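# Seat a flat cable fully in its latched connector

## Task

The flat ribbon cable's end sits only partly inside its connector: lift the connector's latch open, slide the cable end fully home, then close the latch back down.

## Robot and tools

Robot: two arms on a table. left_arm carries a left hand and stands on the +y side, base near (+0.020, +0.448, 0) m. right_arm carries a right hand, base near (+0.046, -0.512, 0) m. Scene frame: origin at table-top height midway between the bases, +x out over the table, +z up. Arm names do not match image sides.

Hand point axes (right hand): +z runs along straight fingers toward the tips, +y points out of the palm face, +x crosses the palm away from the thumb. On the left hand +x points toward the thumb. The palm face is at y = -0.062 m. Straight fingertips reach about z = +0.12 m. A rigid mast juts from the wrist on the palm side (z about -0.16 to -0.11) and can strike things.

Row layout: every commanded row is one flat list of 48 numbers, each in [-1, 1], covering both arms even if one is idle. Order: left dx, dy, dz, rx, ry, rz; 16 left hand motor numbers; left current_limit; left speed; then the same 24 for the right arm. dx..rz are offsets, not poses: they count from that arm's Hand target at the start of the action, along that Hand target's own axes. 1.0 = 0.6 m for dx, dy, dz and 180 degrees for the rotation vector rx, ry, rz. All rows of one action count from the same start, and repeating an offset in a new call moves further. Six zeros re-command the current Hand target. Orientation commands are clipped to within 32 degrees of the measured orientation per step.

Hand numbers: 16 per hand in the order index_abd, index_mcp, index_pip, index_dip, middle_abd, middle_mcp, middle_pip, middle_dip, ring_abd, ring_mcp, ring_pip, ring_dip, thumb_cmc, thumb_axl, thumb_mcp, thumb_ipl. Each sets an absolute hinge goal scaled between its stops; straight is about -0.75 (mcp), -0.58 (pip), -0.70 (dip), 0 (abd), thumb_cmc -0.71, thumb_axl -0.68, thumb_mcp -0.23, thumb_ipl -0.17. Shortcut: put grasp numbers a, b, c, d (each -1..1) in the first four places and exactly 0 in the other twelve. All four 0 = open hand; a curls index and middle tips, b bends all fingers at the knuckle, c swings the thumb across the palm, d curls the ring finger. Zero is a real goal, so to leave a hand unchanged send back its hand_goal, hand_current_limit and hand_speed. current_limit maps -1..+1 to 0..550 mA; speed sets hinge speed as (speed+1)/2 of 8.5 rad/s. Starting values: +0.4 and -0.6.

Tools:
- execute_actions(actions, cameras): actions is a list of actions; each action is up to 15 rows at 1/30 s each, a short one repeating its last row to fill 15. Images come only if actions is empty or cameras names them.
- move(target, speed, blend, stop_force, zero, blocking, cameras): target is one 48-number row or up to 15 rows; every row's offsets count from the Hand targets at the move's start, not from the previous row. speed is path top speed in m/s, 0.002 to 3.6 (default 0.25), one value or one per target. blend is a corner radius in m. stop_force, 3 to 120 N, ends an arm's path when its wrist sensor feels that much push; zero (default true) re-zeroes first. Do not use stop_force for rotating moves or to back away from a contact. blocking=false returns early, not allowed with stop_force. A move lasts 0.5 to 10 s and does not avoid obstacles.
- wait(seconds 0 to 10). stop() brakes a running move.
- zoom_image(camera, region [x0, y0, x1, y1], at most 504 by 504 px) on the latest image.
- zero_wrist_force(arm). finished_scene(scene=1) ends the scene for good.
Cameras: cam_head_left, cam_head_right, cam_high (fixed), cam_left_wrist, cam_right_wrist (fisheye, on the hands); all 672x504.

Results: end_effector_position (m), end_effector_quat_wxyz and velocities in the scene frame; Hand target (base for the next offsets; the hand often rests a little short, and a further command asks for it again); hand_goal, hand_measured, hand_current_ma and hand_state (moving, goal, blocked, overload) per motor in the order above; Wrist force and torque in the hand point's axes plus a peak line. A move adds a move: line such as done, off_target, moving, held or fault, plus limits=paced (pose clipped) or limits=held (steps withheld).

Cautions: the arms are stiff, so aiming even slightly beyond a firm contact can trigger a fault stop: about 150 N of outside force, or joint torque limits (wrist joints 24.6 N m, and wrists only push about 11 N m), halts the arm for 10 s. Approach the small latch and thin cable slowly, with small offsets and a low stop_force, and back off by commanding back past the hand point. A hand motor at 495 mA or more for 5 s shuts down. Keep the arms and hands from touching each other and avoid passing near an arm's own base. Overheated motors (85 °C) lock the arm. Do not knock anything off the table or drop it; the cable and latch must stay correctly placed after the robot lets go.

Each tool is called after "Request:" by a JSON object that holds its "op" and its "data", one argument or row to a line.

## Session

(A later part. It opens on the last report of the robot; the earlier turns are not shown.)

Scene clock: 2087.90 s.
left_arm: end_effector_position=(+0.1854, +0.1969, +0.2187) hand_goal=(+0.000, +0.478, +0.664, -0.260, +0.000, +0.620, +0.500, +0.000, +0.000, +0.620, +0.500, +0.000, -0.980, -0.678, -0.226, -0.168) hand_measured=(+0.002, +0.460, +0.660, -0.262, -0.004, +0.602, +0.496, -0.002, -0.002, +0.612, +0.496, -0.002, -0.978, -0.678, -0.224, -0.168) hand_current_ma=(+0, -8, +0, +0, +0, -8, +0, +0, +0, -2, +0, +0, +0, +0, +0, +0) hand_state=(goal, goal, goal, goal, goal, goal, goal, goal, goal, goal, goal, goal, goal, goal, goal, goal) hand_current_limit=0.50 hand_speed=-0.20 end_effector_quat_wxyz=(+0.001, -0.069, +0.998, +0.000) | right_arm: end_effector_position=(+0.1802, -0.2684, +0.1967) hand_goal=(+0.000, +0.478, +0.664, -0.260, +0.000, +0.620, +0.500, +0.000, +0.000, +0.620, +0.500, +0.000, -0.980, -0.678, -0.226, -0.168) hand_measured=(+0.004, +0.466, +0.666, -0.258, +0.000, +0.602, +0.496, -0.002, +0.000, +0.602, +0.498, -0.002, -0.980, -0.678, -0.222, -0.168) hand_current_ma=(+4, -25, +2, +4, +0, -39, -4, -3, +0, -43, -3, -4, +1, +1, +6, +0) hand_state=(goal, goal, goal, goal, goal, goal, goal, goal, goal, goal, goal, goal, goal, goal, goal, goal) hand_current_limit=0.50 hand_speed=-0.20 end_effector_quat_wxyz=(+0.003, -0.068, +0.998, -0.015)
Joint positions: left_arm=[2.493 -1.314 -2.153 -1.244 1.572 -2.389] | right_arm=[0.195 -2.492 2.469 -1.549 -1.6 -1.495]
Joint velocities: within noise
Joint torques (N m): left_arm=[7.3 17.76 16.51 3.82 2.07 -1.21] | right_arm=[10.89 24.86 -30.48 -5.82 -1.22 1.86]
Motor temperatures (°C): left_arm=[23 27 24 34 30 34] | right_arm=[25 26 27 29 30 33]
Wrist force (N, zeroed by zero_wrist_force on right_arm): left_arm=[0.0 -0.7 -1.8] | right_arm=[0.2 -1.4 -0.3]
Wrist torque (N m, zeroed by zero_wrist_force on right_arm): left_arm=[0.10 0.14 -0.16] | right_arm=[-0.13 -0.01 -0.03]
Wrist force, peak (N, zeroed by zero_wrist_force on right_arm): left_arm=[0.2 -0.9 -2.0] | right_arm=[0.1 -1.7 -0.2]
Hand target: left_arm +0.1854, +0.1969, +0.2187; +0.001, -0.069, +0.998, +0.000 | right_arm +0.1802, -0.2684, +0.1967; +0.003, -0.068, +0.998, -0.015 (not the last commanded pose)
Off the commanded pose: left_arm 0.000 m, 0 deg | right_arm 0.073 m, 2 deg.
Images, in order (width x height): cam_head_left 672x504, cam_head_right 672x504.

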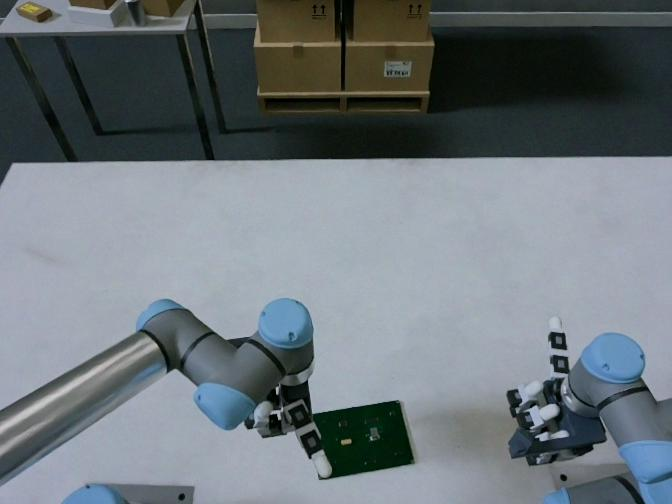

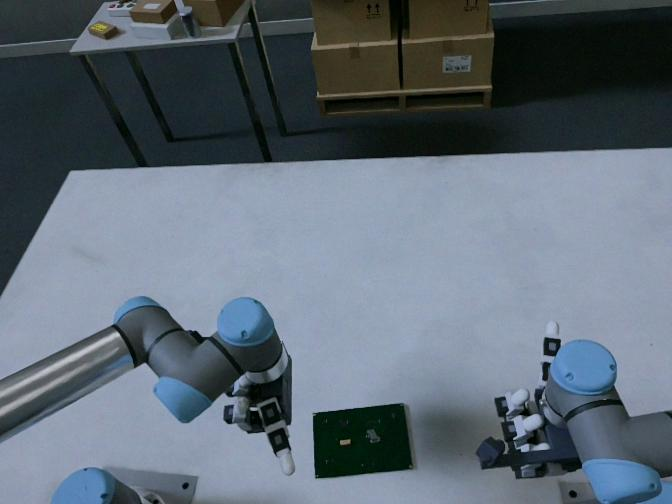

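Request:
{"op": "move", "data": {
  "target": [0,0,0,0,0,0, 0,0.479,0.664,-0.26, 0,0.62,0.5,0.001, 0,0.62,0.5,0.001, -0.98,-0.678,-0.226,-0.168, 0.5,-0.2, -0.0989,0.1197,0.0428,-0.0096,0.0006,-0.0006, 0,0.479,0.664,-0.26, 0,0.62,0.5,0.001, 0,0.62,0.5,0.001, -0.98,-0.678,-0.226,-0.168, 0.5,-0.2],
  "speed": 0.15
}}

Scene clock: 2114.90 s.
left_arm: end_effector_position=(+0.1854, +0.1969, +0.2187) hand_goal=(+0.000, +0.478, +0.664, -0.260, +0.000, +0.620, +0.500, +0.000, +0.000, +0.620, +0.500, +0.000, -0.980, -0.678, -0.226, -0.168) hand_measured=(+0.002, +0.460, +0.660, -0.262, -0.004, +0.602, +0.496, -0.002, -0.002, +0.612, +0.496, -0.002, -0.978, -0.678, -0.224, -0.168) hand_current_ma=(+0, -8, +0, +0, +0, -8, +0, +0, +0, -2, +0, +0, +0, +0, +0, +0) hand_state=(goal, goal, goal, goal, goal, goal, goal, goal, goal, goal, goal, goal, goal, goal, goal, goal) hand_current_limit=0.50 hand_speed=-0.20 end_effector_quat_wxyz=(+0.001, -0.069, +0.998, +0.000) | right_arm: end_effector_position=(+0.2294, -0.1900, +0.1692) hand_goal=(+0.000, +0.478, +0.664, -0.260, +0.000, +0.620, +0.500, +0.000, +0.000, +0.620, +0.500, +0.000, -0.980, -0.678, -0.226, -0.168) hand_measured=(+0.004, +0.466, +0.666, -0.258, +0.000, +0.602, +0.496, -0.002, +0.000, +0.602, +0.498, -0.002, -0.980, -0.678, -0.222, -0.168) hand_current_ma=(+4, -25, +2, +4, +0, -39, -4, -3, +0, -43, -3, -4, +1, +1, +6, +0) hand_state=(goal, goal, goal, goal, goal, goal, goal, goal, goal, goal, goal, goal, goal, goal, goal, goal) hand_current_limit=0.50 hand_speed=-0.20 end_effector_quat_wxyz=(+0.001, -0.069, +0.998, +0.000)
Joint positions: left_arm=[2.493 -1.314 -2.153 -1.244 1.572 -2.389] | right_arm=[0.443 -2.088 2.435 -1.92 -1.571 -1.25]
Joint torques (N m): left_arm=[8.02 15.75 18.46 4.29 1.92 -1.76] | right_arm=[12.81 12.98 -28.85 -5.96 -1.29 1.89]
Wrist force (N, zeroed by zero_wrist_force on right_arm): left_arm=[0.0 -0.8 -1.6] | right_arm=[-0.1 -1.0 -0.4]
Wrist torque (N m, zeroed by zero_wrist_force on right_arm): left_arm=[0.08 0.14 -0.15] | right_arm=[-0.11 0.01 -0.05]
Wrist force, peak (N, zeroed by zero_wrist_force on right_arm): left_arm=[0.1 -0.9 -1.9] | right_arm=[0.6 -2.1 -0.6]
Hand target: left_arm +0.1854, +0.1969, +0.2187; +0.001, -0.069, +0.998, +0.000 | right_arm +0.2295, -0.1899, +0.1691; +0.001, -0.069, +0.998, +0.000
Off the commanded pose: left_arm 0.000 m, 0 deg | right_arm 0.000 m, 0 deg.
move: done

Request:
{"op": "move", "data": {
  "target": [
    [0,0,0,0,0,0, 0,0.479,0.664,-0.26, 0,0.62,0.5,0.001, 0,0.62,0.5,0.001, -0.98,-0.678,-0.226,-0.168, 0.5,-0.2, -0.0259,0.1848,0,0,0,0, 0,0.479,0.664,-0.26, 0,0.62,0.5,0.001, 0,0.62,0.5,0.001, -0.98,-0.678,-0.226,-0.168, 0.5,-0.2],
    [0,0,0,0,0,0, 0,0.479,0.664,-0.26, 0,0.62,0.5,0.001, 0,0.62,0.5,0.001, -0.98,-0.678,-0.226,-0.168, 0.5,-0.2, -0.0259,0.1848,0.2122,0,0,0, 0,0.479,0.664,-0.26, 0,0.62,0.5,0.001, 0,0.62,0.5,0.001, -0.98,-0.678,-0.226,-0.168, 0.5,-0.2]
  ],
  "speed": 0.15,
  "blend": [0.02,0],
  "cameras": ["cam_right_wrist"]
}}

Request:
{"op": "zoom_image", "data": {
  "camera": "cam_right_wrist",
  "region": [390, 20, 510, 110]
}}

Request:
{"op": "zoom_image", "data": {
  "camera": "cam_right_wrist",
  "region": [415, 60, 465, 105]
}}

Scene clock: 2123.30 s.
left_arm: end_effector_position=(+0.1854, +0.1969, +0.2187) hand_goal=(+0.000, +0.478, +0.664, -0.260, +0.000, +0.620, +0.500, +0.000, +0.000, +0.620, +0.500, +0.000, -0.980, -0.678, -0.226, -0.168) hand_measured=(+0.002, +0.460, +0.660, -0.262, -0.004, +0.602, +0.496, -0.002, -0.002, +0.612, +0.496, -0.002, -0.978, -0.678, -0.224, -0.168) hand_current_ma=(+0, -8, +0, +0, +0, -8, +0, +0, +0, -2, +0, +0, +0, +0, +0, +0) hand_state=(goal, goal, goal, goal, goal, goal, goal, goal, goal, goal, goal, goal, goal, goal, goal, goal) hand_current_limit=0.50 hand_speed=-0.20 end_effector_quat_wxyz=(+0.001, -0.069, +0.998, +0.000) | right_arm: end_effector_position=(+0.2298, -0.0778, +0.0420) hand_goal=(+0.000, +0.478, +0.664, -0.260, +0.000, +0.620, +0.500, +0.000, +0.000, +0.620, +0.500, +0.000, -0.980, -0.678, -0.226, -0.168) hand_measured=(+0.004, +0.466, +0.666, -0.258, +0.000, +0.602, +0.496, -0.002, +0.000, +0.602, +0.498, -0.002, -0.980, -0.678, -0.222, -0.168) hand_current_ma=(+4, -25, +2, +4, +0, -39, -4, -3, +0, -43, -3, -4, +1, +1, +6, +0) hand_state=(goal, goal, goal, goal, goal, goal, goal, goal, goal, goal, goal, goal, goal, goal, goal, goal) hand_current_limit=0.50 hand_speed=-0.20 end_effector_quat_wxyz=(+0.001, -0.069, +0.998, +0.000)
Joint positions: left_arm=[2.493 -1.314 -2.153 -1.244 1.572 -2.389] | right_arm=[0.739 -1.5 2.433 -2.506 -1.571 -0.953]
Joint torques (N m): left_arm=[7.55 13.3 22.07 4.2 1.83 -1.75] | right_arm=[11.25 -5.56 -8.34 -6.24 2.31 1.91]
Wrist force (N, zeroed by zero_wrist_force on right_arm): left_arm=[0.2 -0.6 -1.7] | right_arm=[-0.2 -0.8 -0.5]
Wrist torque (N m, zeroed by zero_wrist_force on right_arm): left_arm=[0.11 0.12 -0.15] | right_arm=[-0.01 0.03 -0.06]
Wrist force, peak (N, zeroed by zero_wrist_force on right_arm): left_arm=[0.2 -1.0 -1.9] | right_arm=[0.0 -1.8 -0.4]
Hand target: left_arm +0.1854, +0.1969, +0.2187; +0.001, -0.069, +0.998, +0.000 | right_arm +0.2298, -0.0778, +0.0419; +0.001, -0.069, +0.998, +0.000
Off the commanded pose: left_arm 0.000 m, 0 deg | right_arm 0.000 m, 0 deg.
move: done
camera_calibration:
cam_right_wrist: T_world_to_cam=[[0.693194, 0.720579, -0.0157544, -0.066265], [0.482342, -0.447547, 0.753026, -0.230501], [0.535564, -0.529592, -0.657802, -0.0128339], [0, 0, 0, 1]] pos_world=[0.163988, -0.0622074, 0.164087]
Images, in order (width x height): cam_right_wrist 672x504.

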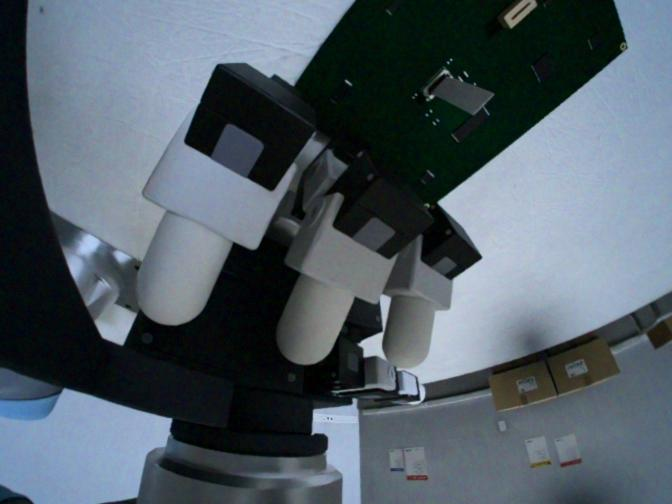

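Scaled by 4.200 from the camera's 672x504 image, which has a finer 960x720 frame.

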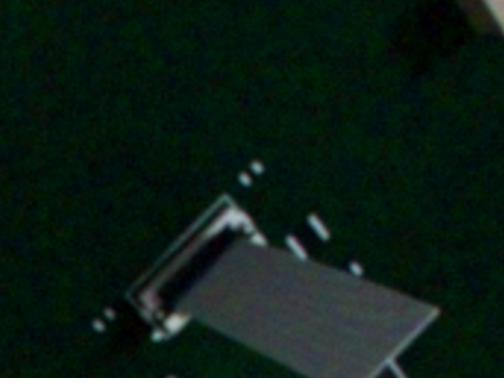

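Scaled by 10.080 from the camera's 672x504 image, which has a finer 960x720 frame.

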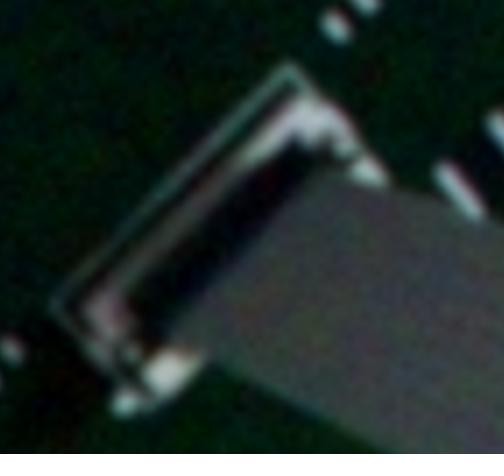

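Request:
{"op": "move", "data": {
  "target": [
    [0,0,0,0,0,0, 0,0.479,0.664,-0.26, 0,0.62,0.5,0.001, 0,0.62,0.5,0.001, -0.98,-0.678,-0.226,-0.168, 0.5,-0.2, 0,0,-0.2117,0,0,0, 0,0.479,0.664,-0.26, 0,0.62,0.5,0.001, 0,0.62,0.5,0.001, -0.98,-0.678,-0.226,-0.168, 0.5,-0.2],
    [0,0,0,0,0,0, 0,0.479,0.664,-0.26, 0,0.62,0.5,0.001, 0,0.62,0.5,0.001, -0.98,-0.678,-0.226,-0.168, 0.5,-0.2, 0.0259,-0.1848,-0.2117,0,0,0, 0,0.479,0.664,-0.26, 0,0.62,0.5,0.001, 0,0.62,0.5,0.001, -0.98,-0.678,-0.226,-0.168, 0.5,-0.2],
    [-0.0392,-0.2528,0,0,0,0, 0,0.479,0.664,-0.26, 0,0.62,0.5,0.001, 0,0.62,0.5,0.001, -0.98,-0.678,-0.226,-0.168, 0.5,-0.2, -0.1138,-0.3898,-0.3467,0,0,0, 0,0.479,0.664,-0.26, 0,0.62,0.5,0.001, 0,0.62,0.5,0.001, -0.98,-0.678,-0.226,-0.168, 0.5,-0.2]
  ],
  "speed": 0.15,
  "blend": [0.02,0.02,0]
}}

Scene clock: 2150.20 s.
left_arm: end_effector_position=(+0.2297, +0.0501, +0.2188) hand_goal=(+0.000, +0.478, +0.664, -0.260, +0.000, +0.620, +0.500, +0.000, +0.000, +0.620, +0.500, +0.000, -0.980, -0.678, -0.226, -0.168) hand_measured=(+0.002, +0.460, +0.660, -0.262, -0.004, +0.602, +0.496, -0.002, -0.002, +0.612, +0.496, -0.002, -0.978, -0.678, -0.224, -0.168) hand_current_ma=(+0, -8, +0, +0, +0, -8, +0, +0, +0, -2, +0, +0, +0, +0, +0, +0) hand_state=(goal, goal, goal, goal, goal, goal, goal, goal, goal, goal, goal, goal, goal, goal, goal, goal) hand_current_limit=0.50 hand_speed=-0.20 end_effector_quat_wxyz=(+0.001, -0.069, +0.998, +0.000) | right_arm: end_effector_position=(+0.3292, -0.3002, +0.2498) hand_goal=(+0.000, +0.478, +0.664, -0.260, +0.000, +0.620, +0.500, +0.000, +0.000, +0.620, +0.500, +0.000, -0.980, -0.678, -0.226, -0.168) hand_measured=(+0.004, +0.466, +0.666, -0.258, +0.000, +0.602, +0.496, -0.002, +0.000, +0.602, +0.498, -0.002, -0.980, -0.678, -0.222, -0.168) hand_current_ma=(+4, -25, +2, +4, +0, -39, -4, -3, +0, -43, -3, -4, +1, +1, +6, +0) hand_state=(goal, goal, goal, goal, goal, goal, goal, goal, goal, goal, goal, goal, goal, goal, goal, goal) hand_current_limit=0.50 hand_speed=-0.20 end_effector_quat_wxyz=(+0.001, -0.069, +0.998, +0.000)
Joint positions: left_arm=[2.323 -1.695 -1.8 -1.216 1.572 -2.56] | right_arm=[-0.051 -2.118 2.236 -1.69 -1.57 -1.744]
Joint torques (N m): left_arm=[-8.03 16.25 33.51 0.25 2.2 -2.23] | right_arm=[-9.75 12.49 -30.02 -0.28 2.44 -1.83]
Wrist force (N, zeroed by zero_wrist_force on right_arm): left_arm=[0.2 -0.8 -1.6] | right_arm=[0.4 -1.6 -0.2]
Wrist torque (N m, zeroed by zero_wrist_force on right_arm): left_arm=[0.08 0.12 0.00] | right_arm=[-0.19 -0.08 0.20]
Wrist force, peak (N, zeroed by zero_wrist_force on right_arm): left_arm=[0.0 -1.6 -1.8] | right_arm=[-0.2 -2.2 -0.5]
Hand target: left_arm +0.2297, +0.0500, +0.2188; +0.001, -0.069, +0.998, +0.000 | right_arm +0.3293, -0.3003, +0.2499; +0.001, -0.069, +0.998, +0.000
Off the commanded pose: left_arm 0.000 m, 0 deg | right_arm 0.000 m, 0 deg.
move: done

Request:
{"op": "move", "data": {
  "target": [
    [-0.0352,-0.2321,0,0,0,0, 0,0.479,0.664,-0.26, 0,0.62,0.5,0.001, 0,0.62,0.5,0.001, -0.98,-0.678,-0.226,-0.168, 0.5,-0.2, 0,0,0,0,0,0, 0,0.479,0.664,-0.26, 0,0.62,0.5,0.001, 0,0.62,0.5,0.001, -0.98,-0.678,-0.226,-0.168, 0.5,-0.2],
    [-0.0352,-0.2321,0.2947,0,0,0, 0,0.479,0.664,-0.26, 0,0.62,0.5,0.001, 0,0.62,0.5,0.001, -0.98,-0.678,-0.226,-0.168, 0.5,-0.2, 0,0,0,0,0,0, 0,0.479,0.664,-0.26, 0,0.62,0.5,0.001, 0,0.62,0.5,0.001, -0.98,-0.678,-0.226,-0.168, 0.5,-0.2]
  ],
  "speed": 0.15,
  "blend": [0.01,0],
  "cameras": ["cam_left_wrist"]
}}

Scene clock: 2163.10 s.
left_arm: end_effector_position=(+0.2702, -0.0850, +0.0423) hand_goal=(+0.000, +0.478, +0.664, -0.260, +0.000, +0.620, +0.500, +0.000, +0.000, +0.620, +0.500, +0.000, -0.980, -0.678, -0.226, -0.168) hand_measured=(+0.002, +0.460, +0.660, -0.262, -0.004, +0.604, +0.496, -0.002, -0.002, +0.612, +0.496, -0.002, -0.978, -0.678, -0.224, -0.168) hand_current_ma=(+0, -8, +0, +0, +0, -7, +0, +0, +0, -2, +0, +0, +0, +0, +0, +0) hand_state=(goal, goal, goal, goal, goal, goal, goal, goal, goal, goal, goal, goal, goal, goal, goal, goal) hand_current_limit=0.50 hand_speed=-0.20 end_effector_quat_wxyz=(+0.001, -0.069, +0.998, +0.000) | right_arm: end_effector_position=(+0.3293, -0.3003, +0.2499) hand_goal=(+0.000, +0.478, +0.664, -0.260, +0.000, +0.620, +0.500, +0.000, +0.000, +0.620, +0.500, +0.000, -0.980, -0.678, -0.226, -0.168) hand_measured=(+0.004, +0.466, +0.666, -0.258, +0.000, +0.602, +0.496, -0.002, +0.000, +0.602, +0.498, -0.002, -0.980, -0.678, -0.222, -0.168) hand_current_ma=(+4, -25, +2, +4, +0, -39, -4, -3, +0, -43, -3, -4, +1, +1, +6, +0) hand_state=(goal, goal, goal, goal, goal, goal, goal, goal, goal, goal, goal, goal, goal, goal, goal, goal) hand_current_limit=0.50 hand_speed=-0.20 end_effector_quat_wxyz=(+0.001, -0.069, +0.998, +0.000)
Joint positions: left_arm=[2.233 -2.198 -1.586 -0.928 1.572 -2.649] | right_arm=[-0.052 -2.118 2.236 -1.69 -1.57 -1.744]
Joint torques (N m): left_arm=[2.14 33.49 7.45 5.02 0.28 0.44] | right_arm=[-9.85 13.39 -30.21 -0.2 2.37 -2.07]
Wrist force (N, zeroed by zero_wrist_force on right_arm): left_arm=[0.2 -0.8 -1.6] | right_arm=[0.5 -1.7 -0.3]
Wrist torque (N m, zeroed by zero_wrist_force on right_arm): left_arm=[0.07 0.12 -0.01] | right_arm=[-0.20 -0.09 0.20]
Wrist force, peak (N, zeroed by zero_wrist_force on right_arm): left_arm=[0.1 -1.7 -2.4] | right_arm=[0.5 -2.0 -0.4]
Hand target: left_arm +0.2702, -0.0851, +0.0421; +0.001, -0.069, +0.998, +0.000 | right_arm +0.3293, -0.3003, +0.2499; +0.001, -0.069, +0.998, +0.000
Off the commanded pose: left_arm 0.000 m, 0 deg | right_arm 0.000 m, 0 deg.
move: done
camera_calibration:
cam_left_wrist: T_world_to_cam=[[0.850117, -0.525217, -0.0380478, -0.300869], [-0.315348, -0.565623, 0.761988, -0.0480258], [-0.42173, -0.635781, -0.646473, 0.211413], [0, 0, 0, 1]] pos_world=[0.329788, -0.0507736, 0.16182]
Images, in order (width x height): cam_left_wrist 672x504.

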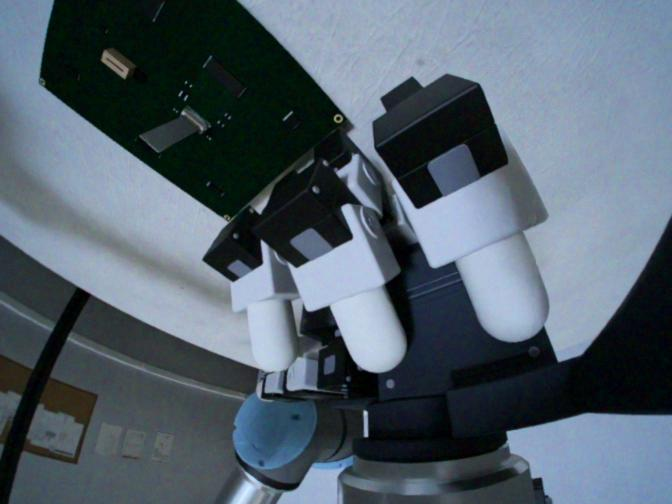

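Request:
{"op": "zoom_image", "data": {
  "camera": "cam_left_wrist",
  "region": [130, 90, 220, 160]
}}

Request:
{"op": "zoom_image", "data": {
  "camera": "cam_left_wrist",
  "region": [170, 100, 220, 140]
}}

Scaled by 5.600 from the camera's 672x504 image, which has a finer 960x720 frame.

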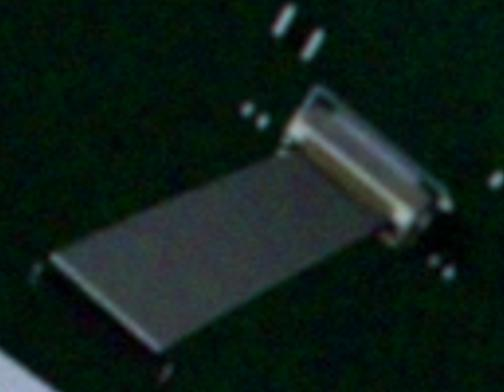

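Scaled by 10.080 from the camera's 672x504 image, which has a finer 960x720 frame.

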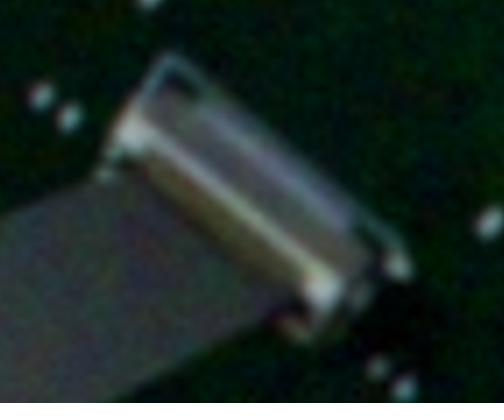

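Request:
{"op": "move", "data": {
  "target": [
    [0,0,-0.2632,0,0,0, 0,0.479,0.664,-0.26, 0,0.62,0.5,0.001, 0,0.62,0.5,0.001, -0.98,-0.678,-0.226,-0.168, 0.5,-0.2, 0,0,0,0,0,0, 0,0.479,0.664,-0.26, 0,0.62,0.5,0.001, 0,0.62,0.5,0.001, -0.98,-0.678,-0.226,-0.168, 0.5,-0.2],
    [0.0690,0.1948,-0.2632,0,0,0, 0,-1,-0.1095,-0.493, 0,-0.342,-1,-1, 0,0.62,0.5,0.001, 0.571,-0.68,-0.23,-0.17, 0.4,-0.2, 0,0,0,0,0,0, 0,0.479,0.664,-0.26, 0,0.62,0.5,0.001, 0,0.62,0.5,0.001, -0.98,-0.678,-0.226,-0.168, 0.5,-0.2],
    [0.0690,0.1948,-0.1798,0,0,0, 0,-1,-0.1095,-0.493, 0,-0.342,-1,-1, 0,0.62,0.5,0.001, 0.571,-0.68,-0.23,-0.17, 0.4,-0.2, 0,0,0,0,0,0, 0,0.479,0.664,-0.26, 0,0.62,0.5,0.001, 0,0.62,0.5,0.001, -0.98,-0.678,-0.226,-0.168, 0.5,-0.2]
  ],
  "speed": 0.15,
  "blend": [0.01,0,0],
  "cameras": ["cam_left_wrist","cam_high"]
}}

Request:
{"op": "zoom_image", "data": {
  "camera": "cam_high",
  "region": [222, 160, 272, 204]
}}

Scene clock: 2221.00 s.
left_arm: end_effector_position=(+0.2129, +0.0250, +0.1500) hand_goal=(+0.000, -1.000, -0.110, -0.494, +0.000, -0.342, -1.000, -1.000, +0.000, +0.620, +0.500, +0.000, +0.570, -0.680, -0.230, -0.170) hand_measured=(+0.002, -0.994, -0.110, -0.492, -0.004, -0.344, -0.996, -0.998, -0.002, +0.612, +0.496, -0.002, +0.568, -0.678, -0.224, -0.168) hand_current_ma=(+0, +1, +0, +0, +0, +0, +0, +0, +0, -2, +0, +0, +0, +0, +2, +0) hand_state=(goal, goal, goal, goal, goal, goal, goal, goal, goal, goal, goal, goal, goal, goal, goal, goal) hand_current_limit=0.40 hand_speed=-0.20 end_effector_quat_wxyz=(+0.001, -0.069, +0.998, +0.000) | right_arm: end_effector_position=(+0.3293, -0.3003, +0.2499) hand_goal=(+0.000, +0.478, +0.664, -0.260, +0.000, +0.620, +0.500, +0.000, +0.000, +0.620, +0.500, +0.000, -0.980, -0.678, -0.226, -0.168) hand_measured=(+0.004, +0.466, +0.666, -0.258, +0.000, +0.602, +0.496, -0.002, +0.000, +0.602, +0.498, -0.002, -0.980, -0.678, -0.222, -0.168) hand_current_ma=(+4, -25, +2, +4, +0, -39, -4, -3, +0, -43, -3, -4, +1, +1, +6, +0) hand_state=(goal, goal, goal, goal, goal, goal, goal, goal, goal, goal, goal, goal, goal, goal, goal, goal) hand_current_limit=0.50 hand_speed=-0.20 end_effector_quat_wxyz=(+0.001, -0.069, +0.998, +0.000)
Joint positions: left_arm=[2.268 -1.802 -1.865 -1.044 1.572 -2.615] | right_arm=[-0.052 -2.118 2.236 -1.69 -1.57 -1.744]
Joint torques (N m): left_arm=[-2.29 17.38 9.54 5.02 -1.25 -0.44] | right_arm=[-9.55 12.87 -29.86 -0.24 2.29 -1.97]
Wrist force (N, zeroed by zero_wrist_force on right_arm): left_arm=[0.1 -1.0 -1.8] | right_arm=[0.3 -1.8 -0.3]
Wrist torque (N m, zeroed by zero_wrist_force on right_arm): left_arm=[0.05 0.17 -0.14] | right_arm=[-0.21 -0.07 0.18]
Wrist force, peak (N, zeroed by zero_wrist_force on right_arm): left_arm=[-0.3 -1.8 -2.3] | right_arm=[0.4 -2.0 -0.5]
Hand target: left_arm +0.2129, +0.0250, +0.1499; +0.001, -0.069, +0.998, +0.000 | right_arm +0.3293, -0.3003, +0.2499; +0.001, -0.069, +0.998, +0.000
Off the commanded pose: left_arm 0.000 m, 0 deg | right_arm 0.000 m, 0 deg.
move: done
camera_calibration:
cam_left_wrist: T_world_to_cam=[[0.850117, -0.525217, -0.0380478, -0.190148], [-0.315348, -0.565623, 0.761988, -0.0859177], [-0.42173, -0.635781, -0.646473, 0.32683], [0, 0, 0, 1]] pos_world=[0.272388, 0.0593264, 0.26952]
Images, in order (width x height): cam_high 672x504, cam_left_wrist 672x504.

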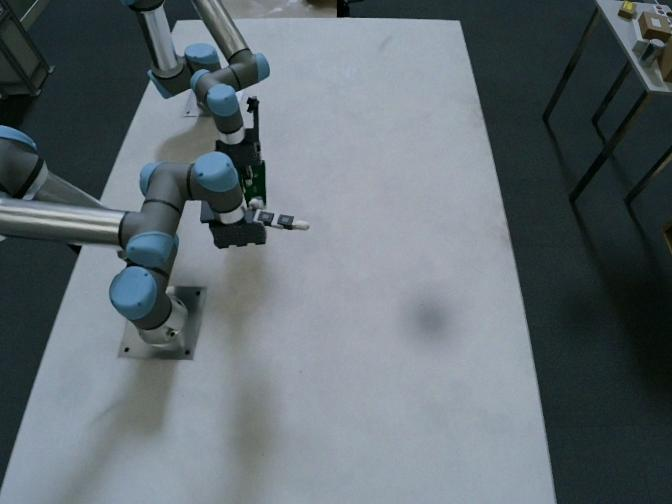

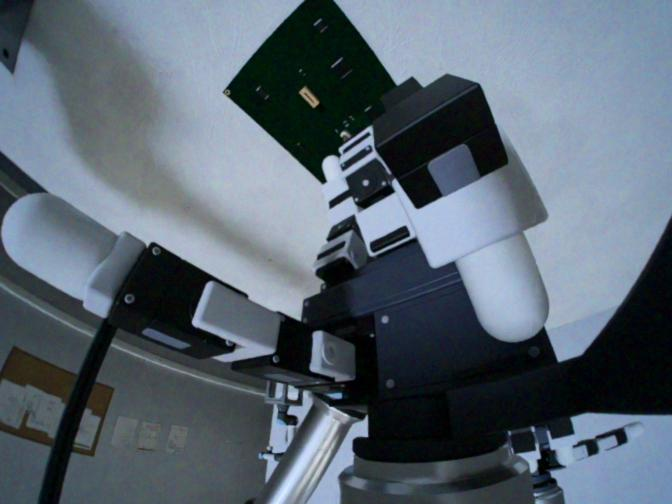

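Scaled by 10.080 from the camera's 672x504 image, which has a finer 960x720 frame.

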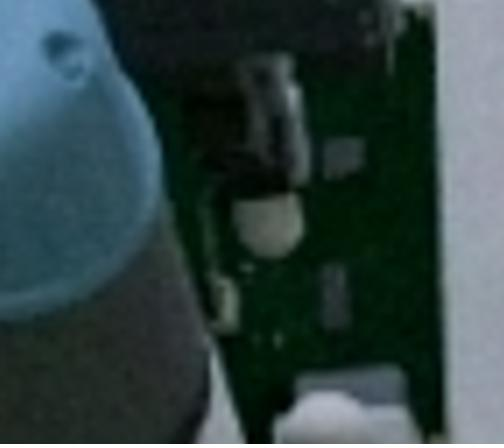

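Request:
{"op": "zoom_image", "data": {
  "camera": "cam_left_wrist",
  "region": [310, 115, 390, 195]
}}

Scaled by 6.300 from the camera's 672x504 image, which has a finer 960x720 frame.

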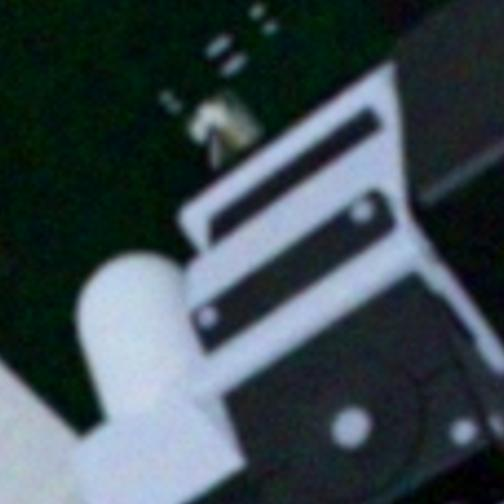

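Request:
{"op": "move", "data": {
  "target": [
    [0,0,0,0,0,0, 0,-1,-0.1095,-0.493, 0,-0.342,-1,-1, 0,0.62,0.5,0.001, 0.571,-0.68,-0.23,-0.17, 0.4,-0.2, 0.1276,0.1614,0.0833,0,0,0, 0,0.479,0.664,-0.26, 0,0.62,0.5,0.001, 0,0.62,0.5,0.001, -0.98,-0.678,-0.226,-0.168, 0.5,-0.2],
    [0,0,0,0,0,0, 0,-1,-0.1095,-0.493, 0,-0.342,-1,-1, 0,0.62,0.5,0.001, 0.571,-0.68,-0.23,-0.17, 0.4,-0.2, 0.2767,0.2261,0.1315,0,0,0, 0,0.479,0.664,-0.26, 0,0.62,0.5,0.001, 0,0.62,0.5,0.001, -0.98,-0.678,-0.226,-0.168, 0.5,-0.2]
  ],
  "speed": 0.15,
  "blend": [0.03,0],
  "cameras": ["cam_high"]
}}

Request:
{"op": "zoom_image", "data": {
  "camera": "cam_high",
  "region": [222, 160, 272, 204]
}}

Scene clock: 2239.03 s.
left_arm: end_effector_position=(+0.2129, +0.0250, +0.1499) hand_goal=(+0.000, -1.000, -0.110, -0.494, +0.000, -0.342, -1.000, -1.000, +0.000, +0.620, +0.500, +0.000, +0.570, -0.680, -0.230, -0.170) hand_measured=(+0.002, -0.994, -0.110, -0.492, -0.004, -0.344, -0.996, -0.998, -0.002, +0.612, +0.496, -0.002, +0.568, -0.678, -0.224, -0.168) hand_current_ma=(+0, +1, +0, +0, +0, +0, +0, +0, +0, -2, +0, +0, +0, +0, +2, +0) hand_state=(goal, goal, goal, goal, goal, goal, goal, goal, goal, goal, goal, goal, goal, goal, goal, goal) hand_current_limit=0.40 hand_speed=-0.20 end_effector_quat_wxyz=(+0.001, -0.069, +0.998, +0.000) | right_arm: end_effector_position=(+0.1463, -0.1887, +0.1708) hand_goal=(+0.000, +0.478, +0.664, -0.260, +0.000, +0.620, +0.500, +0.000, +0.000, +0.620, +0.500, +0.000, -0.980, -0.678, -0.226, -0.168) hand_measured=(+0.004, +0.466, +0.666, -0.258, +0.000, +0.602, +0.496, -0.002, +0.000, +0.602, +0.498, -0.002, -0.980, -0.678, -0.222, -0.168) hand_current_ma=(+4, -25, +2, +4, +0, -39, -4, -3, +0, -43, -3, -4, +1, +1, +6, +0) hand_state=(goal, goal, goal, goal, goal, goal, goal, goal, goal, goal, goal, goal, goal, goal, goal, goal) hand_current_limit=0.50 hand_speed=-0.20 end_effector_quat_wxyz=(+0.001, -0.069, +0.998, +0.000)
Joint positions: left_arm=[2.268 -1.802 -1.866 -1.044 1.572 -2.615] | right_arm=[0.633 -2.251 2.49 -1.812 -1.571 -1.06]
Joint torques (N m): left_arm=[-5.57 19.46 8.37 4.82 1.25 -2.04] | right_arm=[10.99 17.41 -16.7 -5.95 -1.34 1.96]
Wrist force (N, zeroed by zero_wrist_force on right_arm): left_arm=[0.2 -0.8 -1.8] | right_arm=[-0.3 -1.1 -0.2]
Wrist torque (N m, zeroed by zero_wrist_force on right_arm): left_arm=[0.06 0.16 -0.14] | right_arm=[-0.09 0.04 -0.07]
Wrist force, peak (N, zeroed by zero_wrist_force on right_arm): left_arm=[0.1 -0.9 -1.9] | right_arm=[0.0 -2.4 -0.5]
Hand target: left_arm +0.2129, +0.0250, +0.1499; +0.001, -0.069, +0.998, +0.000 | right_arm +0.1463, -0.1887, +0.1708; +0.001, -0.069, +0.998, +0.000
Off the commanded pose: left_arm 0.000 m, 0 deg | right_arm 0.000 m, 0 deg.
move: done
Images, in order (width x height): cam_high 672x504.

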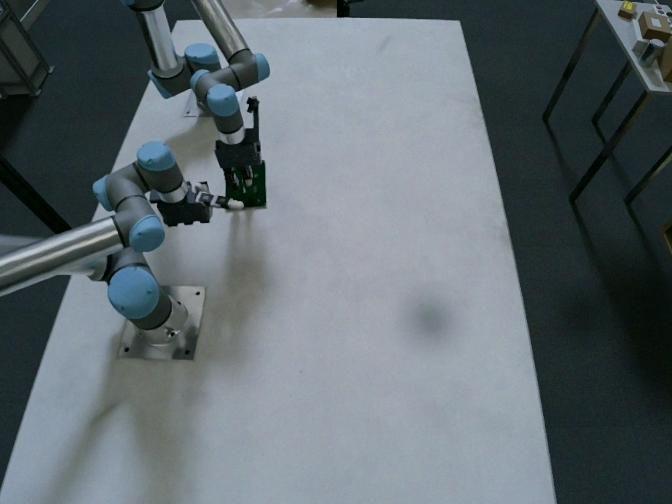

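Scaled by 10.080 from the camera's 672x504 image, which has a finer 960x720 frame.

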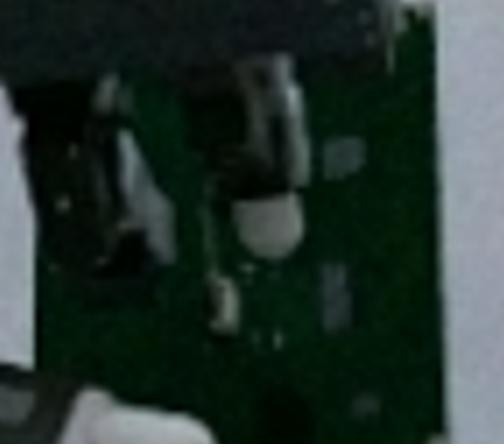

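Request:
{"op": "move", "data": {
  "target": [-0.0028,-0.0004,0.0223,0,0,0, 0,-1,-0.1095,-0.493, 0,-0.342,-1,-1, 0,0.62,0.5,0.001, 0.571,-0.68,-0.23,-0.17, 0.4,-0.2, 0,0,0,0,0,0, 0,0.479,0.664,-0.26, 0,0.62,0.5,0.001, 0,0.62,0.5,0.001, -0.98,-0.678,-0.226,-0.168, 0.5,-0.2],
  "speed": 0.06,
  "cameras": ["cam_high"]
}}

Request:
{"op": "zoom_image", "data": {
  "camera": "cam_high",
  "region": [222, 160, 272, 204]
}}

Scene clock: 2255.50 s.
left_arm: end_effector_position=(+0.2146, +0.0250, +0.1366) hand_goal=(+0.000, -1.000, -0.110, -0.494, +0.000, -0.342, -1.000, -1.000, +0.000, +0.620, +0.500, +0.000, +0.570, -0.680, -0.230, -0.170) hand_measured=(+0.002, -0.994, -0.110, -0.492, -0.004, -0.344, -0.996, -0.998, -0.002, +0.612, +0.496, -0.002, +0.568, -0.678, -0.224, -0.168) hand_current_ma=(+0, +1, +0, +0, +0, +0, +0, +0, +0, -2, +0, +0, +0, +0, +2, +0) hand_state=(goal, goal, goal, goal, goal, goal, goal, goal, goal, goal, goal, goal, goal, goal, goal, goal) hand_current_limit=0.40 hand_speed=-0.20 end_effector_quat_wxyz=(+0.001, -0.069, +0.998, +0.000) | right_arm: end_effector_position=(+0.1463, -0.1887, +0.1708) hand_goal=(+0.000, +0.478, +0.664, -0.260, +0.000, +0.620, +0.500, +0.000, +0.000, +0.620, +0.500, +0.000, -0.980, -0.678, -0.226, -0.168) hand_measured=(+0.004, +0.466, +0.666, -0.258, +0.000, +0.602, +0.496, -0.002, +0.000, +0.602, +0.498, -0.002, -0.980, -0.678, -0.222, -0.168) hand_current_ma=(+4, -25, +2, +4, +0, -39, -4, -3, +0, -43, -3, -4, +1, +1, +6, +0) hand_state=(goal, goal, goal, goal, goal, goal, goal, goal, goal, goal, goal, goal, goal, goal, goal, goal) hand_current_limit=0.50 hand_speed=-0.20 end_effector_quat_wxyz=(+0.001, -0.069, +0.998, +0.000)
Joint positions: left_arm=[2.27 -1.82 -1.881 -1.01 1.572 -2.612] | right_arm=[0.633 -2.25 2.49 -1.812 -1.571 -1.059]
Joint torques (N m): left_arm=[7.67 20.09 8.4 4.88 1.58 1.8] | right_arm=[10.84 18.41 -17.99 -5.91 -1.32 1.89]
Wrist force (N, zeroed by zero_wrist_force on right_arm): left_arm=[0.3 -1.0 -1.7] | right_arm=[0.0 -1.1 -0.2]
Wrist torque (N m, zeroed by zero_wrist_force on right_arm): left_arm=[0.04 0.14 -0.12] | right_arm=[-0.09 0.01 -0.03]
Wrist force, peak (N, zeroed by zero_wrist_force on right_arm): left_arm=[0.2 -1.0 -1.8] | right_arm=[0.1 -1.3 -0.6]
Hand target: left_arm +0.2146, +0.0250, +0.1365; +0.001, -0.069, +0.998, +0.000 | right_arm +0.1463, -0.1887, +0.1708; +0.001, -0.069, +0.998, +0.000
Off the commanded pose: left_arm 0.000 m, 0 deg | right_arm 0.000 m, 0 deg.
move: done
Images, in order (width x height): cam_high 672x504.

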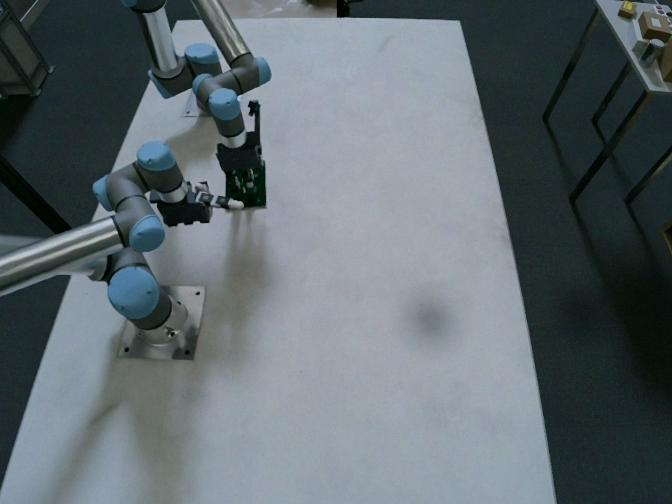

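Scaled by 10.080 from the camera's 672x504 image, which has a finer 960x720 frame.

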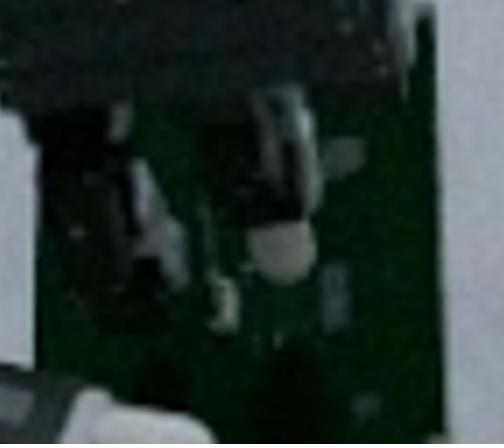

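Request:
{"op": "move", "data": {
  "target": [0,0,0,0,0,0, 0.13,-1,-0.1095,-0.493, -0.13,-0.342,-1,-1, 0,0.62,0.5,0.001, 0.571,-0.68,-0.23,-0.17, 0.4,-0.9, 0,0,0,0,0,0, 0,0.479,0.664,-0.26, 0,0.62,0.5,0.001, 0,0.62,0.5,0.001, -0.98,-0.678,-0.226,-0.168, 0.5,-0.2],
  "speed": 0.06,
  "cameras": ["cam_high"]
}}

Request:
{"op": "zoom_image", "data": {
  "camera": "cam_high",
  "region": [222, 160, 272, 204]
}}

Scene clock: 2277.30 s.
left_arm: end_effector_position=(+0.2146, +0.0250, +0.1365) hand_goal=(+0.130, -1.000, -0.110, -0.494, -0.130, -0.342, -1.000, -1.000, +0.000, +0.620, +0.500, +0.000, +0.570, -0.680, -0.230, -0.170) hand_measured=(+0.126, -0.994, -0.110, -0.492, -0.124, -0.344, -0.996, -0.998, -0.002, +0.612, +0.496, -0.002, +0.568, -0.678, -0.224, -0.168) hand_current_ma=(+0, +1, +0, +0, +1, +0, +0, +0, +0, -2, +0, +0, +0, +0, +2, +0) hand_state=(goal, goal, goal, goal, goal, goal, goal, goal, goal, goal, goal, goal, goal, goal, goal, goal) hand_current_limit=0.40 hand_speed=-0.90 end_effector_quat_wxyz=(+0.001, -0.069, +0.998, +0.000) | right_arm: end_effector_position=(+0.1463, -0.1887, +0.1708) hand_goal=(+0.000, +0.478, +0.664, -0.260, +0.000, +0.620, +0.500, +0.000, +0.000, +0.620, +0.500, +0.000, -0.980, -0.678, -0.226, -0.168) hand_measured=(+0.004, +0.466, +0.666, -0.258, +0.000, +0.602, +0.496, -0.002, +0.000, +0.602, +0.498, -0.002, -0.980, -0.678, -0.222, -0.168) hand_current_ma=(+4, -25, +2, +4, +0, -39, -4, -3, +0, -43, -3, -4, +1, +1, +6, +0) hand_state=(goal, goal, goal, goal, goal, goal, goal, goal, goal, goal, goal, goal, goal, goal, goal, goal) hand_current_limit=0.50 hand_speed=-0.20 end_effector_quat_wxyz=(+0.001, -0.069, +0.998, +0.000)
Joint positions: left_arm=[2.27 -1.82 -1.881 -1.01 1.572 -2.612] | right_arm=[0.633 -2.25 2.49 -1.812 -1.571 -1.059]
Joint torques (N m): left_arm=[8.04 19.37 8.27 4.99 0.73 1.66] | right_arm=[10.84 17.88 -25.96 -5.85 -1.28 1.8]
Wrist force (N, zeroed by zero_wrist_force on right_arm): left_arm=[0.2 -0.7 -1.7] | right_arm=[-0.1 -1.3 -0.1]
Wrist torque (N m, zeroed by zero_wrist_force on right_arm): left_arm=[0.08 0.15 -0.13] | right_arm=[-0.12 0.02 -0.05]
Wrist force, peak (N, zeroed by zero_wrist_force on right_arm): left_arm=[0.2 -1.1 -1.8] | right_arm=[-0.1 -1.4 -0.2]
Hand target: left_arm +0.2146, +0.0250, +0.1365; +0.001, -0.069, +0.998, +0.000 | right_arm +0.1463, -0.1887, +0.1708; +0.001, -0.069, +0.998, +0.000
Off the commanded pose: left_arm 0.000 m, 0 deg | right_arm 0.000 m, 0 deg.
move: done
Images, in order (width x height): cam_high 672x504.

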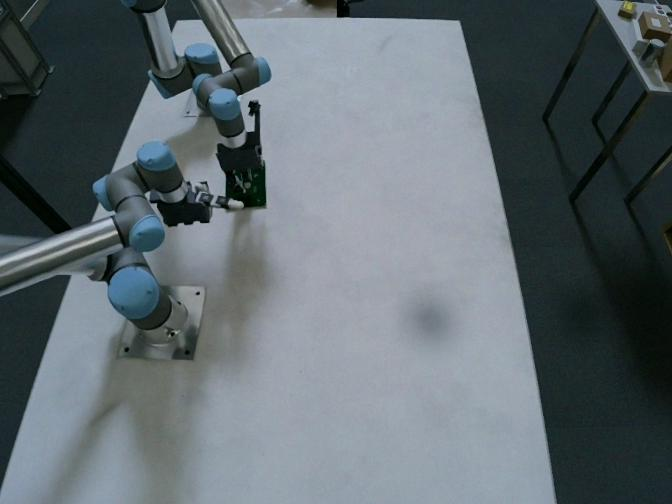

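Scaled by 10.080 from the camera's 672x504 image, which has a finer 960x720 frame.

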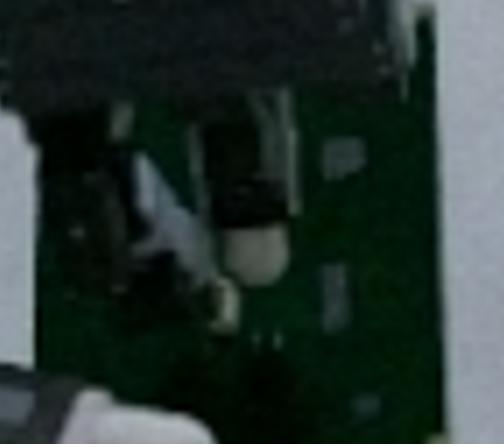

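Request:
{"op": "move", "data": {
  "target": [0,0,0,0,0,0, 0.25,-1,-0.1095,-0.493, -0.25,-0.342,-1,-1, 0,0.62,0.5,0.001, 0.571,-0.68,-0.23,-0.17, 0.4,-0.9, 0,0,0,0,0,0, 0,0.479,0.664,-0.26, 0,0.62,0.5,0.001, 0,0.62,0.5,0.001, -0.98,-0.678,-0.226,-0.168, 0.5,-0.2],
  "speed": 0.06,
  "cameras": ["cam_high","cam_left_wrist"]
}}

Request:
{"op": "zoom_image", "data": {
  "camera": "cam_high",
  "region": [222, 160, 272, 204]
}}

Request:
{"op": "zoom_image", "data": {
  "camera": "cam_left_wrist",
  "region": [310, 115, 390, 195]
}}

Scene clock: 2282.83 s.
left_arm: end_effector_position=(+0.2146, +0.0250, +0.1365) hand_goal=(+0.250, -1.000, -0.110, -0.494, -0.250, -0.342, -1.000, -1.000, +0.000, +0.620, +0.500, +0.000, +0.570, -0.680, -0.230, -0.170) hand_measured=(+0.152, -0.998, -0.110, -0.492, -0.136, -0.344, -1.000, -1.000, -0.002, +0.612, +0.496, -0.002, +0.568, -0.678, -0.224, -0.168) hand_current_ma=(-129, +0, +0, +0, +171, +0, +0, +0, +0, -2, +0, +0, +0, +0, +2, +0) hand_state=(blocked, goal, goal, goal, blocked, goal, goal, goal, goal, goal, goal, goal, goal, goal, goal, goal) hand_current_limit=0.40 hand_speed=-0.90 end_effector_quat_wxyz=(+0.001, -0.069, +0.998, +0.000) | right_arm: end_effector_position=(+0.1463, -0.1887, +0.1708) hand_goal=(+0.000, +0.478, +0.664, -0.260, +0.000, +0.620, +0.500, +0.000, +0.000, +0.620, +0.500, +0.000, -0.980, -0.678, -0.226, -0.168) hand_measured=(+0.004, +0.466, +0.666, -0.258, +0.000, +0.602, +0.496, -0.002, +0.000, +0.602, +0.498, -0.002, -0.980, -0.678, -0.222, -0.168) hand_current_ma=(+4, -25, +2, +4, +0, -39, -4, -3, +0, -43, -3, -4, +1, +1, +6, +0) hand_state=(goal, goal, goal, goal, goal, goal, goal, goal, goal, goal, goal, goal, goal, goal, goal, goal) hand_current_limit=0.50 hand_speed=-0.20 end_effector_quat_wxyz=(+0.001, -0.069, +0.998, +0.000)
Joint positions: left_arm=[2.27 -1.82 -1.881 -1.01 1.572 -2.612] | right_arm=[0.633 -2.25 2.49 -1.812 -1.571 -1.059]
Joint torques (N m): left_arm=[8.19 18.82 7.79 4.71 0.02 1.83] | right_arm=[11.28 17.81 -26.78 -5.78 -1.24 1.86]
Wrist force (N, zeroed by zero_wrist_force on right_arm): left_arm=[0.4 -0.9 -1.6] | right_arm=[0.0 -0.8 -0.1]
Wrist torque (N m, zeroed by zero_wrist_force on right_arm): left_arm=[0.04 0.14 -0.12] | right_arm=[-0.06 0.00 -0.03]
Wrist force, peak (N, zeroed by zero_wrist_force on right_arm): left_arm=[0.2 -1.0 -1.8] | right_arm=[-0.1 -1.3 -0.6]
Hand target: left_arm +0.2146, +0.0250, +0.1365; +0.001, -0.069, +0.998, +0.000 | right_arm +0.1463, -0.1887, +0.1708; +0.001, -0.069, +0.998, +0.000
Off the commanded pose: left_arm 0.000 m, 0 deg | right_arm 0.000 m, 0 deg.
move: done
camera_calibration:
cam_left_wrist: T_world_to_cam=[[0.850117, -0.525217, -0.0380478, -0.192159], [-0.315348, -0.565623, 0.761988, -0.0751513], [-0.42173, -0.635781, -0.646473, 0.318756], [0, 0, 0, 1]] pos_world=[0.274088, 0.0592264, 0.25602]
Images, in order (width x height): cam_high 672x504, cam_left_wrist 672x504.

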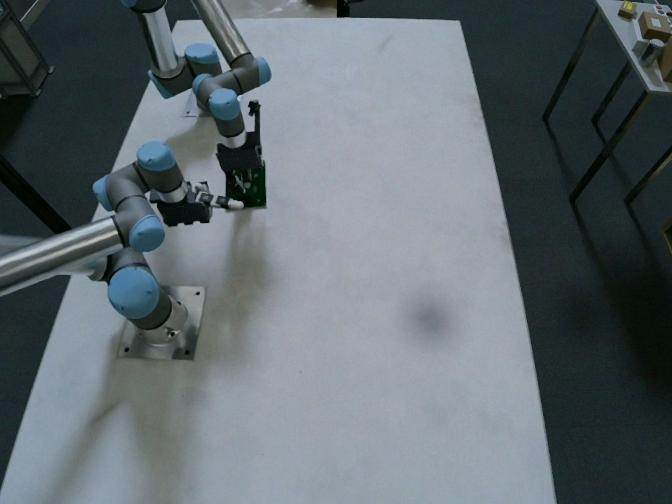

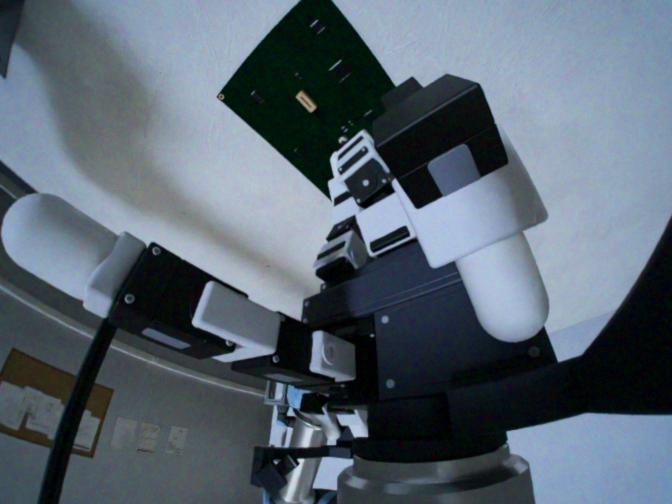

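Scaled by 10.080 from the camera's 672x504 image, which has a finer 960x720 frame.

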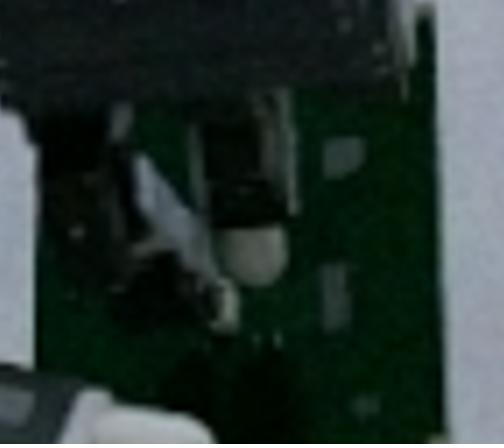

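Scaled by 6.300 from the camera's 672x504 image, which has a finer 960x720 frame.

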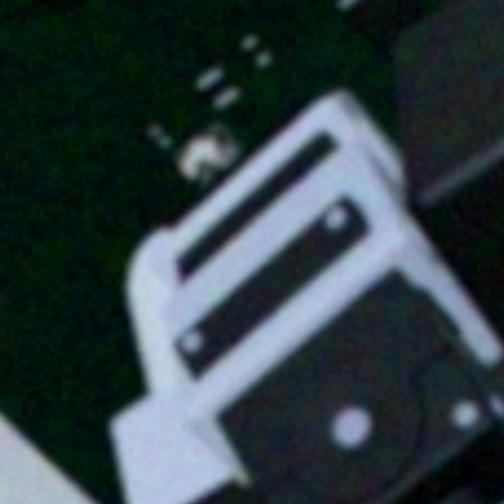

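Request:
{"op": "move", "data": {
  "target": [
    [0,0,0,0,0,0, 0.001,-1,-0.1095,-0.493, 0,-0.342,-1,-1, 0,0.62,0.5,0.001, 0.571,-0.68,-0.23,-0.17, 0.4,-0.8, 0,0,0,0,0,0, 0,0.479,0.664,-0.26, 0,0.62,0.5,0.001, 0,0.62,0.5,0.001, -0.98,-0.678,-0.226,-0.168, 0.5,-0.2],
    [0,0,-0.08,0,0,0, 0.25,-1,-0.1095,-0.493, -0.25,-0.342,-1,-1, 0,0.62,0.5,0.001, 0.571,-0.68,-0.23,-0.17, 0.4,-0.9, 0,0,0,0,0,0, 0,0.479,0.664,-0.26, 0,0.62,0.5,0.001, 0,0.62,0.5,0.001, -0.98,-0.678,-0.226,-0.168, 0.5,-0.2]
  ],
  "speed": 0.15,
  "cameras": ["cam_high","cam_left_wrist"]
}}

Request:
{"op": "zoom_image", "data": {
  "camera": "cam_high",
  "region": [222, 140, 272, 200]
}}

Request:
{"op": "zoom_image", "data": {
  "camera": "cam_left_wrist",
  "region": [310, 115, 390, 195]
}}

Scene clock: 2305.67 s.
left_arm: end_effector_position=(+0.2145, +0.0250, +0.1845) hand_goal=(+0.250, -1.000, -0.110, -0.494, -0.250, -0.342, -1.000, -1.000, +0.000, +0.620, +0.500, +0.000, +0.570, -0.680, -0.230, -0.170) hand_measured=(+0.154, -0.998, -0.110, -0.492, -0.140, -0.344, -1.000, -1.000, -0.002, +0.612, +0.496, -0.002, +0.568, -0.678, -0.224, -0.168) hand_current_ma=(-128, +0, +0, +0, +163, +0, +0, +0, +0, -2, +0, +0, +0, +0, +2, +0) hand_state=(blocked, goal, goal, goal, blocked, goal, goal, goal, goal, goal, goal, goal, goal, goal, goal, goal) hand_current_limit=0.40 hand_speed=-0.90 end_effector_quat_wxyz=(+0.001, -0.069, +0.998, +0.000) | right_arm: end_effector_position=(+0.1463, -0.1887, +0.1708) hand_goal=(+0.000, +0.478, +0.664, -0.260, +0.000, +0.620, +0.500, +0.000, +0.000, +0.620, +0.500, +0.000, -0.980, -0.678, -0.226, -0.168) hand_measured=(+0.004, +0.466, +0.666, -0.258, +0.000, +0.602, +0.496, -0.002, +0.000, +0.602, +0.498, -0.002, -0.980, -0.678, -0.222, -0.168) hand_current_ma=(+4, -25, +2, +4, +0, -39, -4, -3, +0, -43, -3, -4, +1, +1, +6, +0) hand_state=(goal, goal, goal, goal, goal, goal, goal, goal, goal, goal, goal, goal, goal, goal, goal, goal) hand_current_limit=0.50 hand_speed=-0.20 end_effector_quat_wxyz=(+0.001, -0.069, +0.998, +0.000)
Joint positions: left_arm=[2.27 -1.764 -1.813 -1.134 1.572 -2.612] | right_arm=[0.633 -2.25 2.49 -1.812 -1.571 -1.059]
Joint torques (N m): left_arm=[-6.86 40.25 31.58 0.45 -0.86 -1.24] | right_arm=[10.74 18.14 -26.68 -5.9 -1.29 1.87]
Wrist force (N, zeroed by zero_wrist_force on right_arm): left_arm=[0.3 -0.8 -1.6] | right_arm=[-0.4 -1.2 -0.4]
Wrist torque (N m, zeroed by zero_wrist_force on right_arm): left_arm=[0.05 0.14 -0.12] | right_arm=[-0.09 0.06 -0.07]
Wrist force, peak (N, zeroed by zero_wrist_force on right_arm): left_arm=[0.1 -0.8 -2.3] | right_arm=[0.0 -1.2 -0.9]
Hand target: left_arm +0.2145, +0.0250, +0.1845; +0.001, -0.069, +0.998, +0.000 | right_arm +0.1463, -0.1887, +0.1708; +0.001, -0.069, +0.998, +0.000
Off the commanded pose: left_arm 0.000 m, 0 deg | right_arm 0.000 m, 0 deg.
move: done
camera_calibration:
cam_left_wrist: T_world_to_cam=[[0.850117, -0.525217, -0.0380478, -0.190333], [-0.315348, -0.565623, 0.761988, -0.111727], [-0.42173, -0.635781, -0.646473, 0.349787], [0, 0, 0, 1]] pos_world=[0.274088, 0.0592264, 0.30402]
Images, in order (width x height): cam_high 672x504, cam_left_wrist 672x504.

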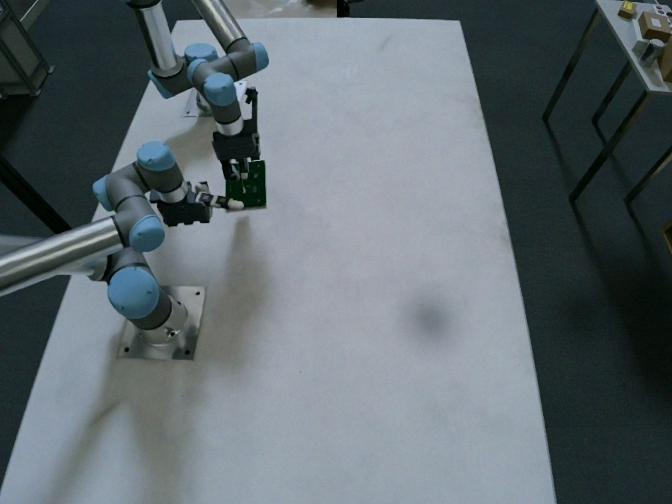

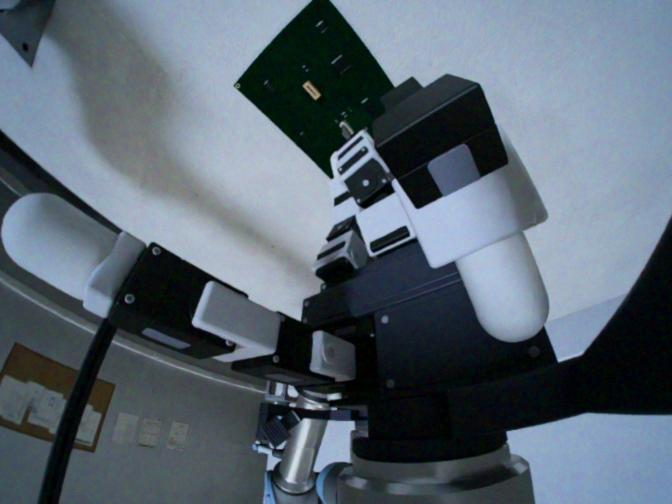

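Scaled by 8.400 from the camera's 672x504 image, which has a finer 960x720 frame.

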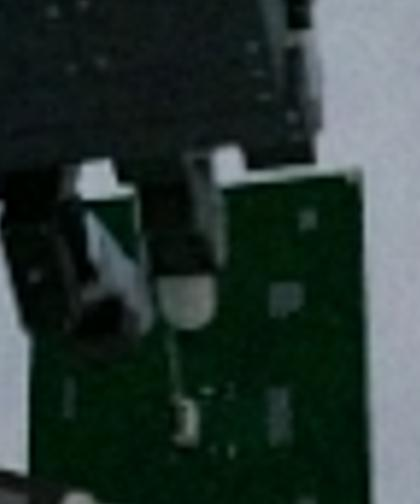

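Scaled by 6.300 from the camera's 672x504 image, which has a finer 960x720 frame.

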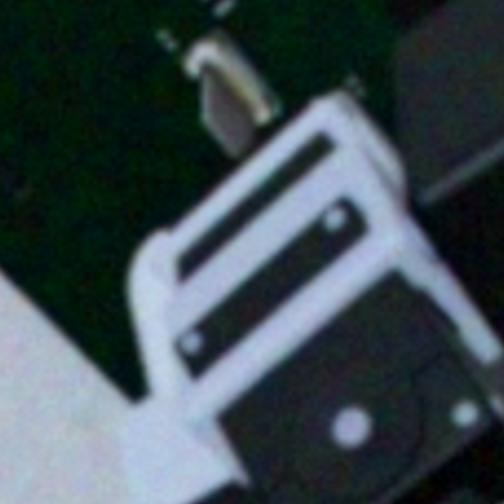

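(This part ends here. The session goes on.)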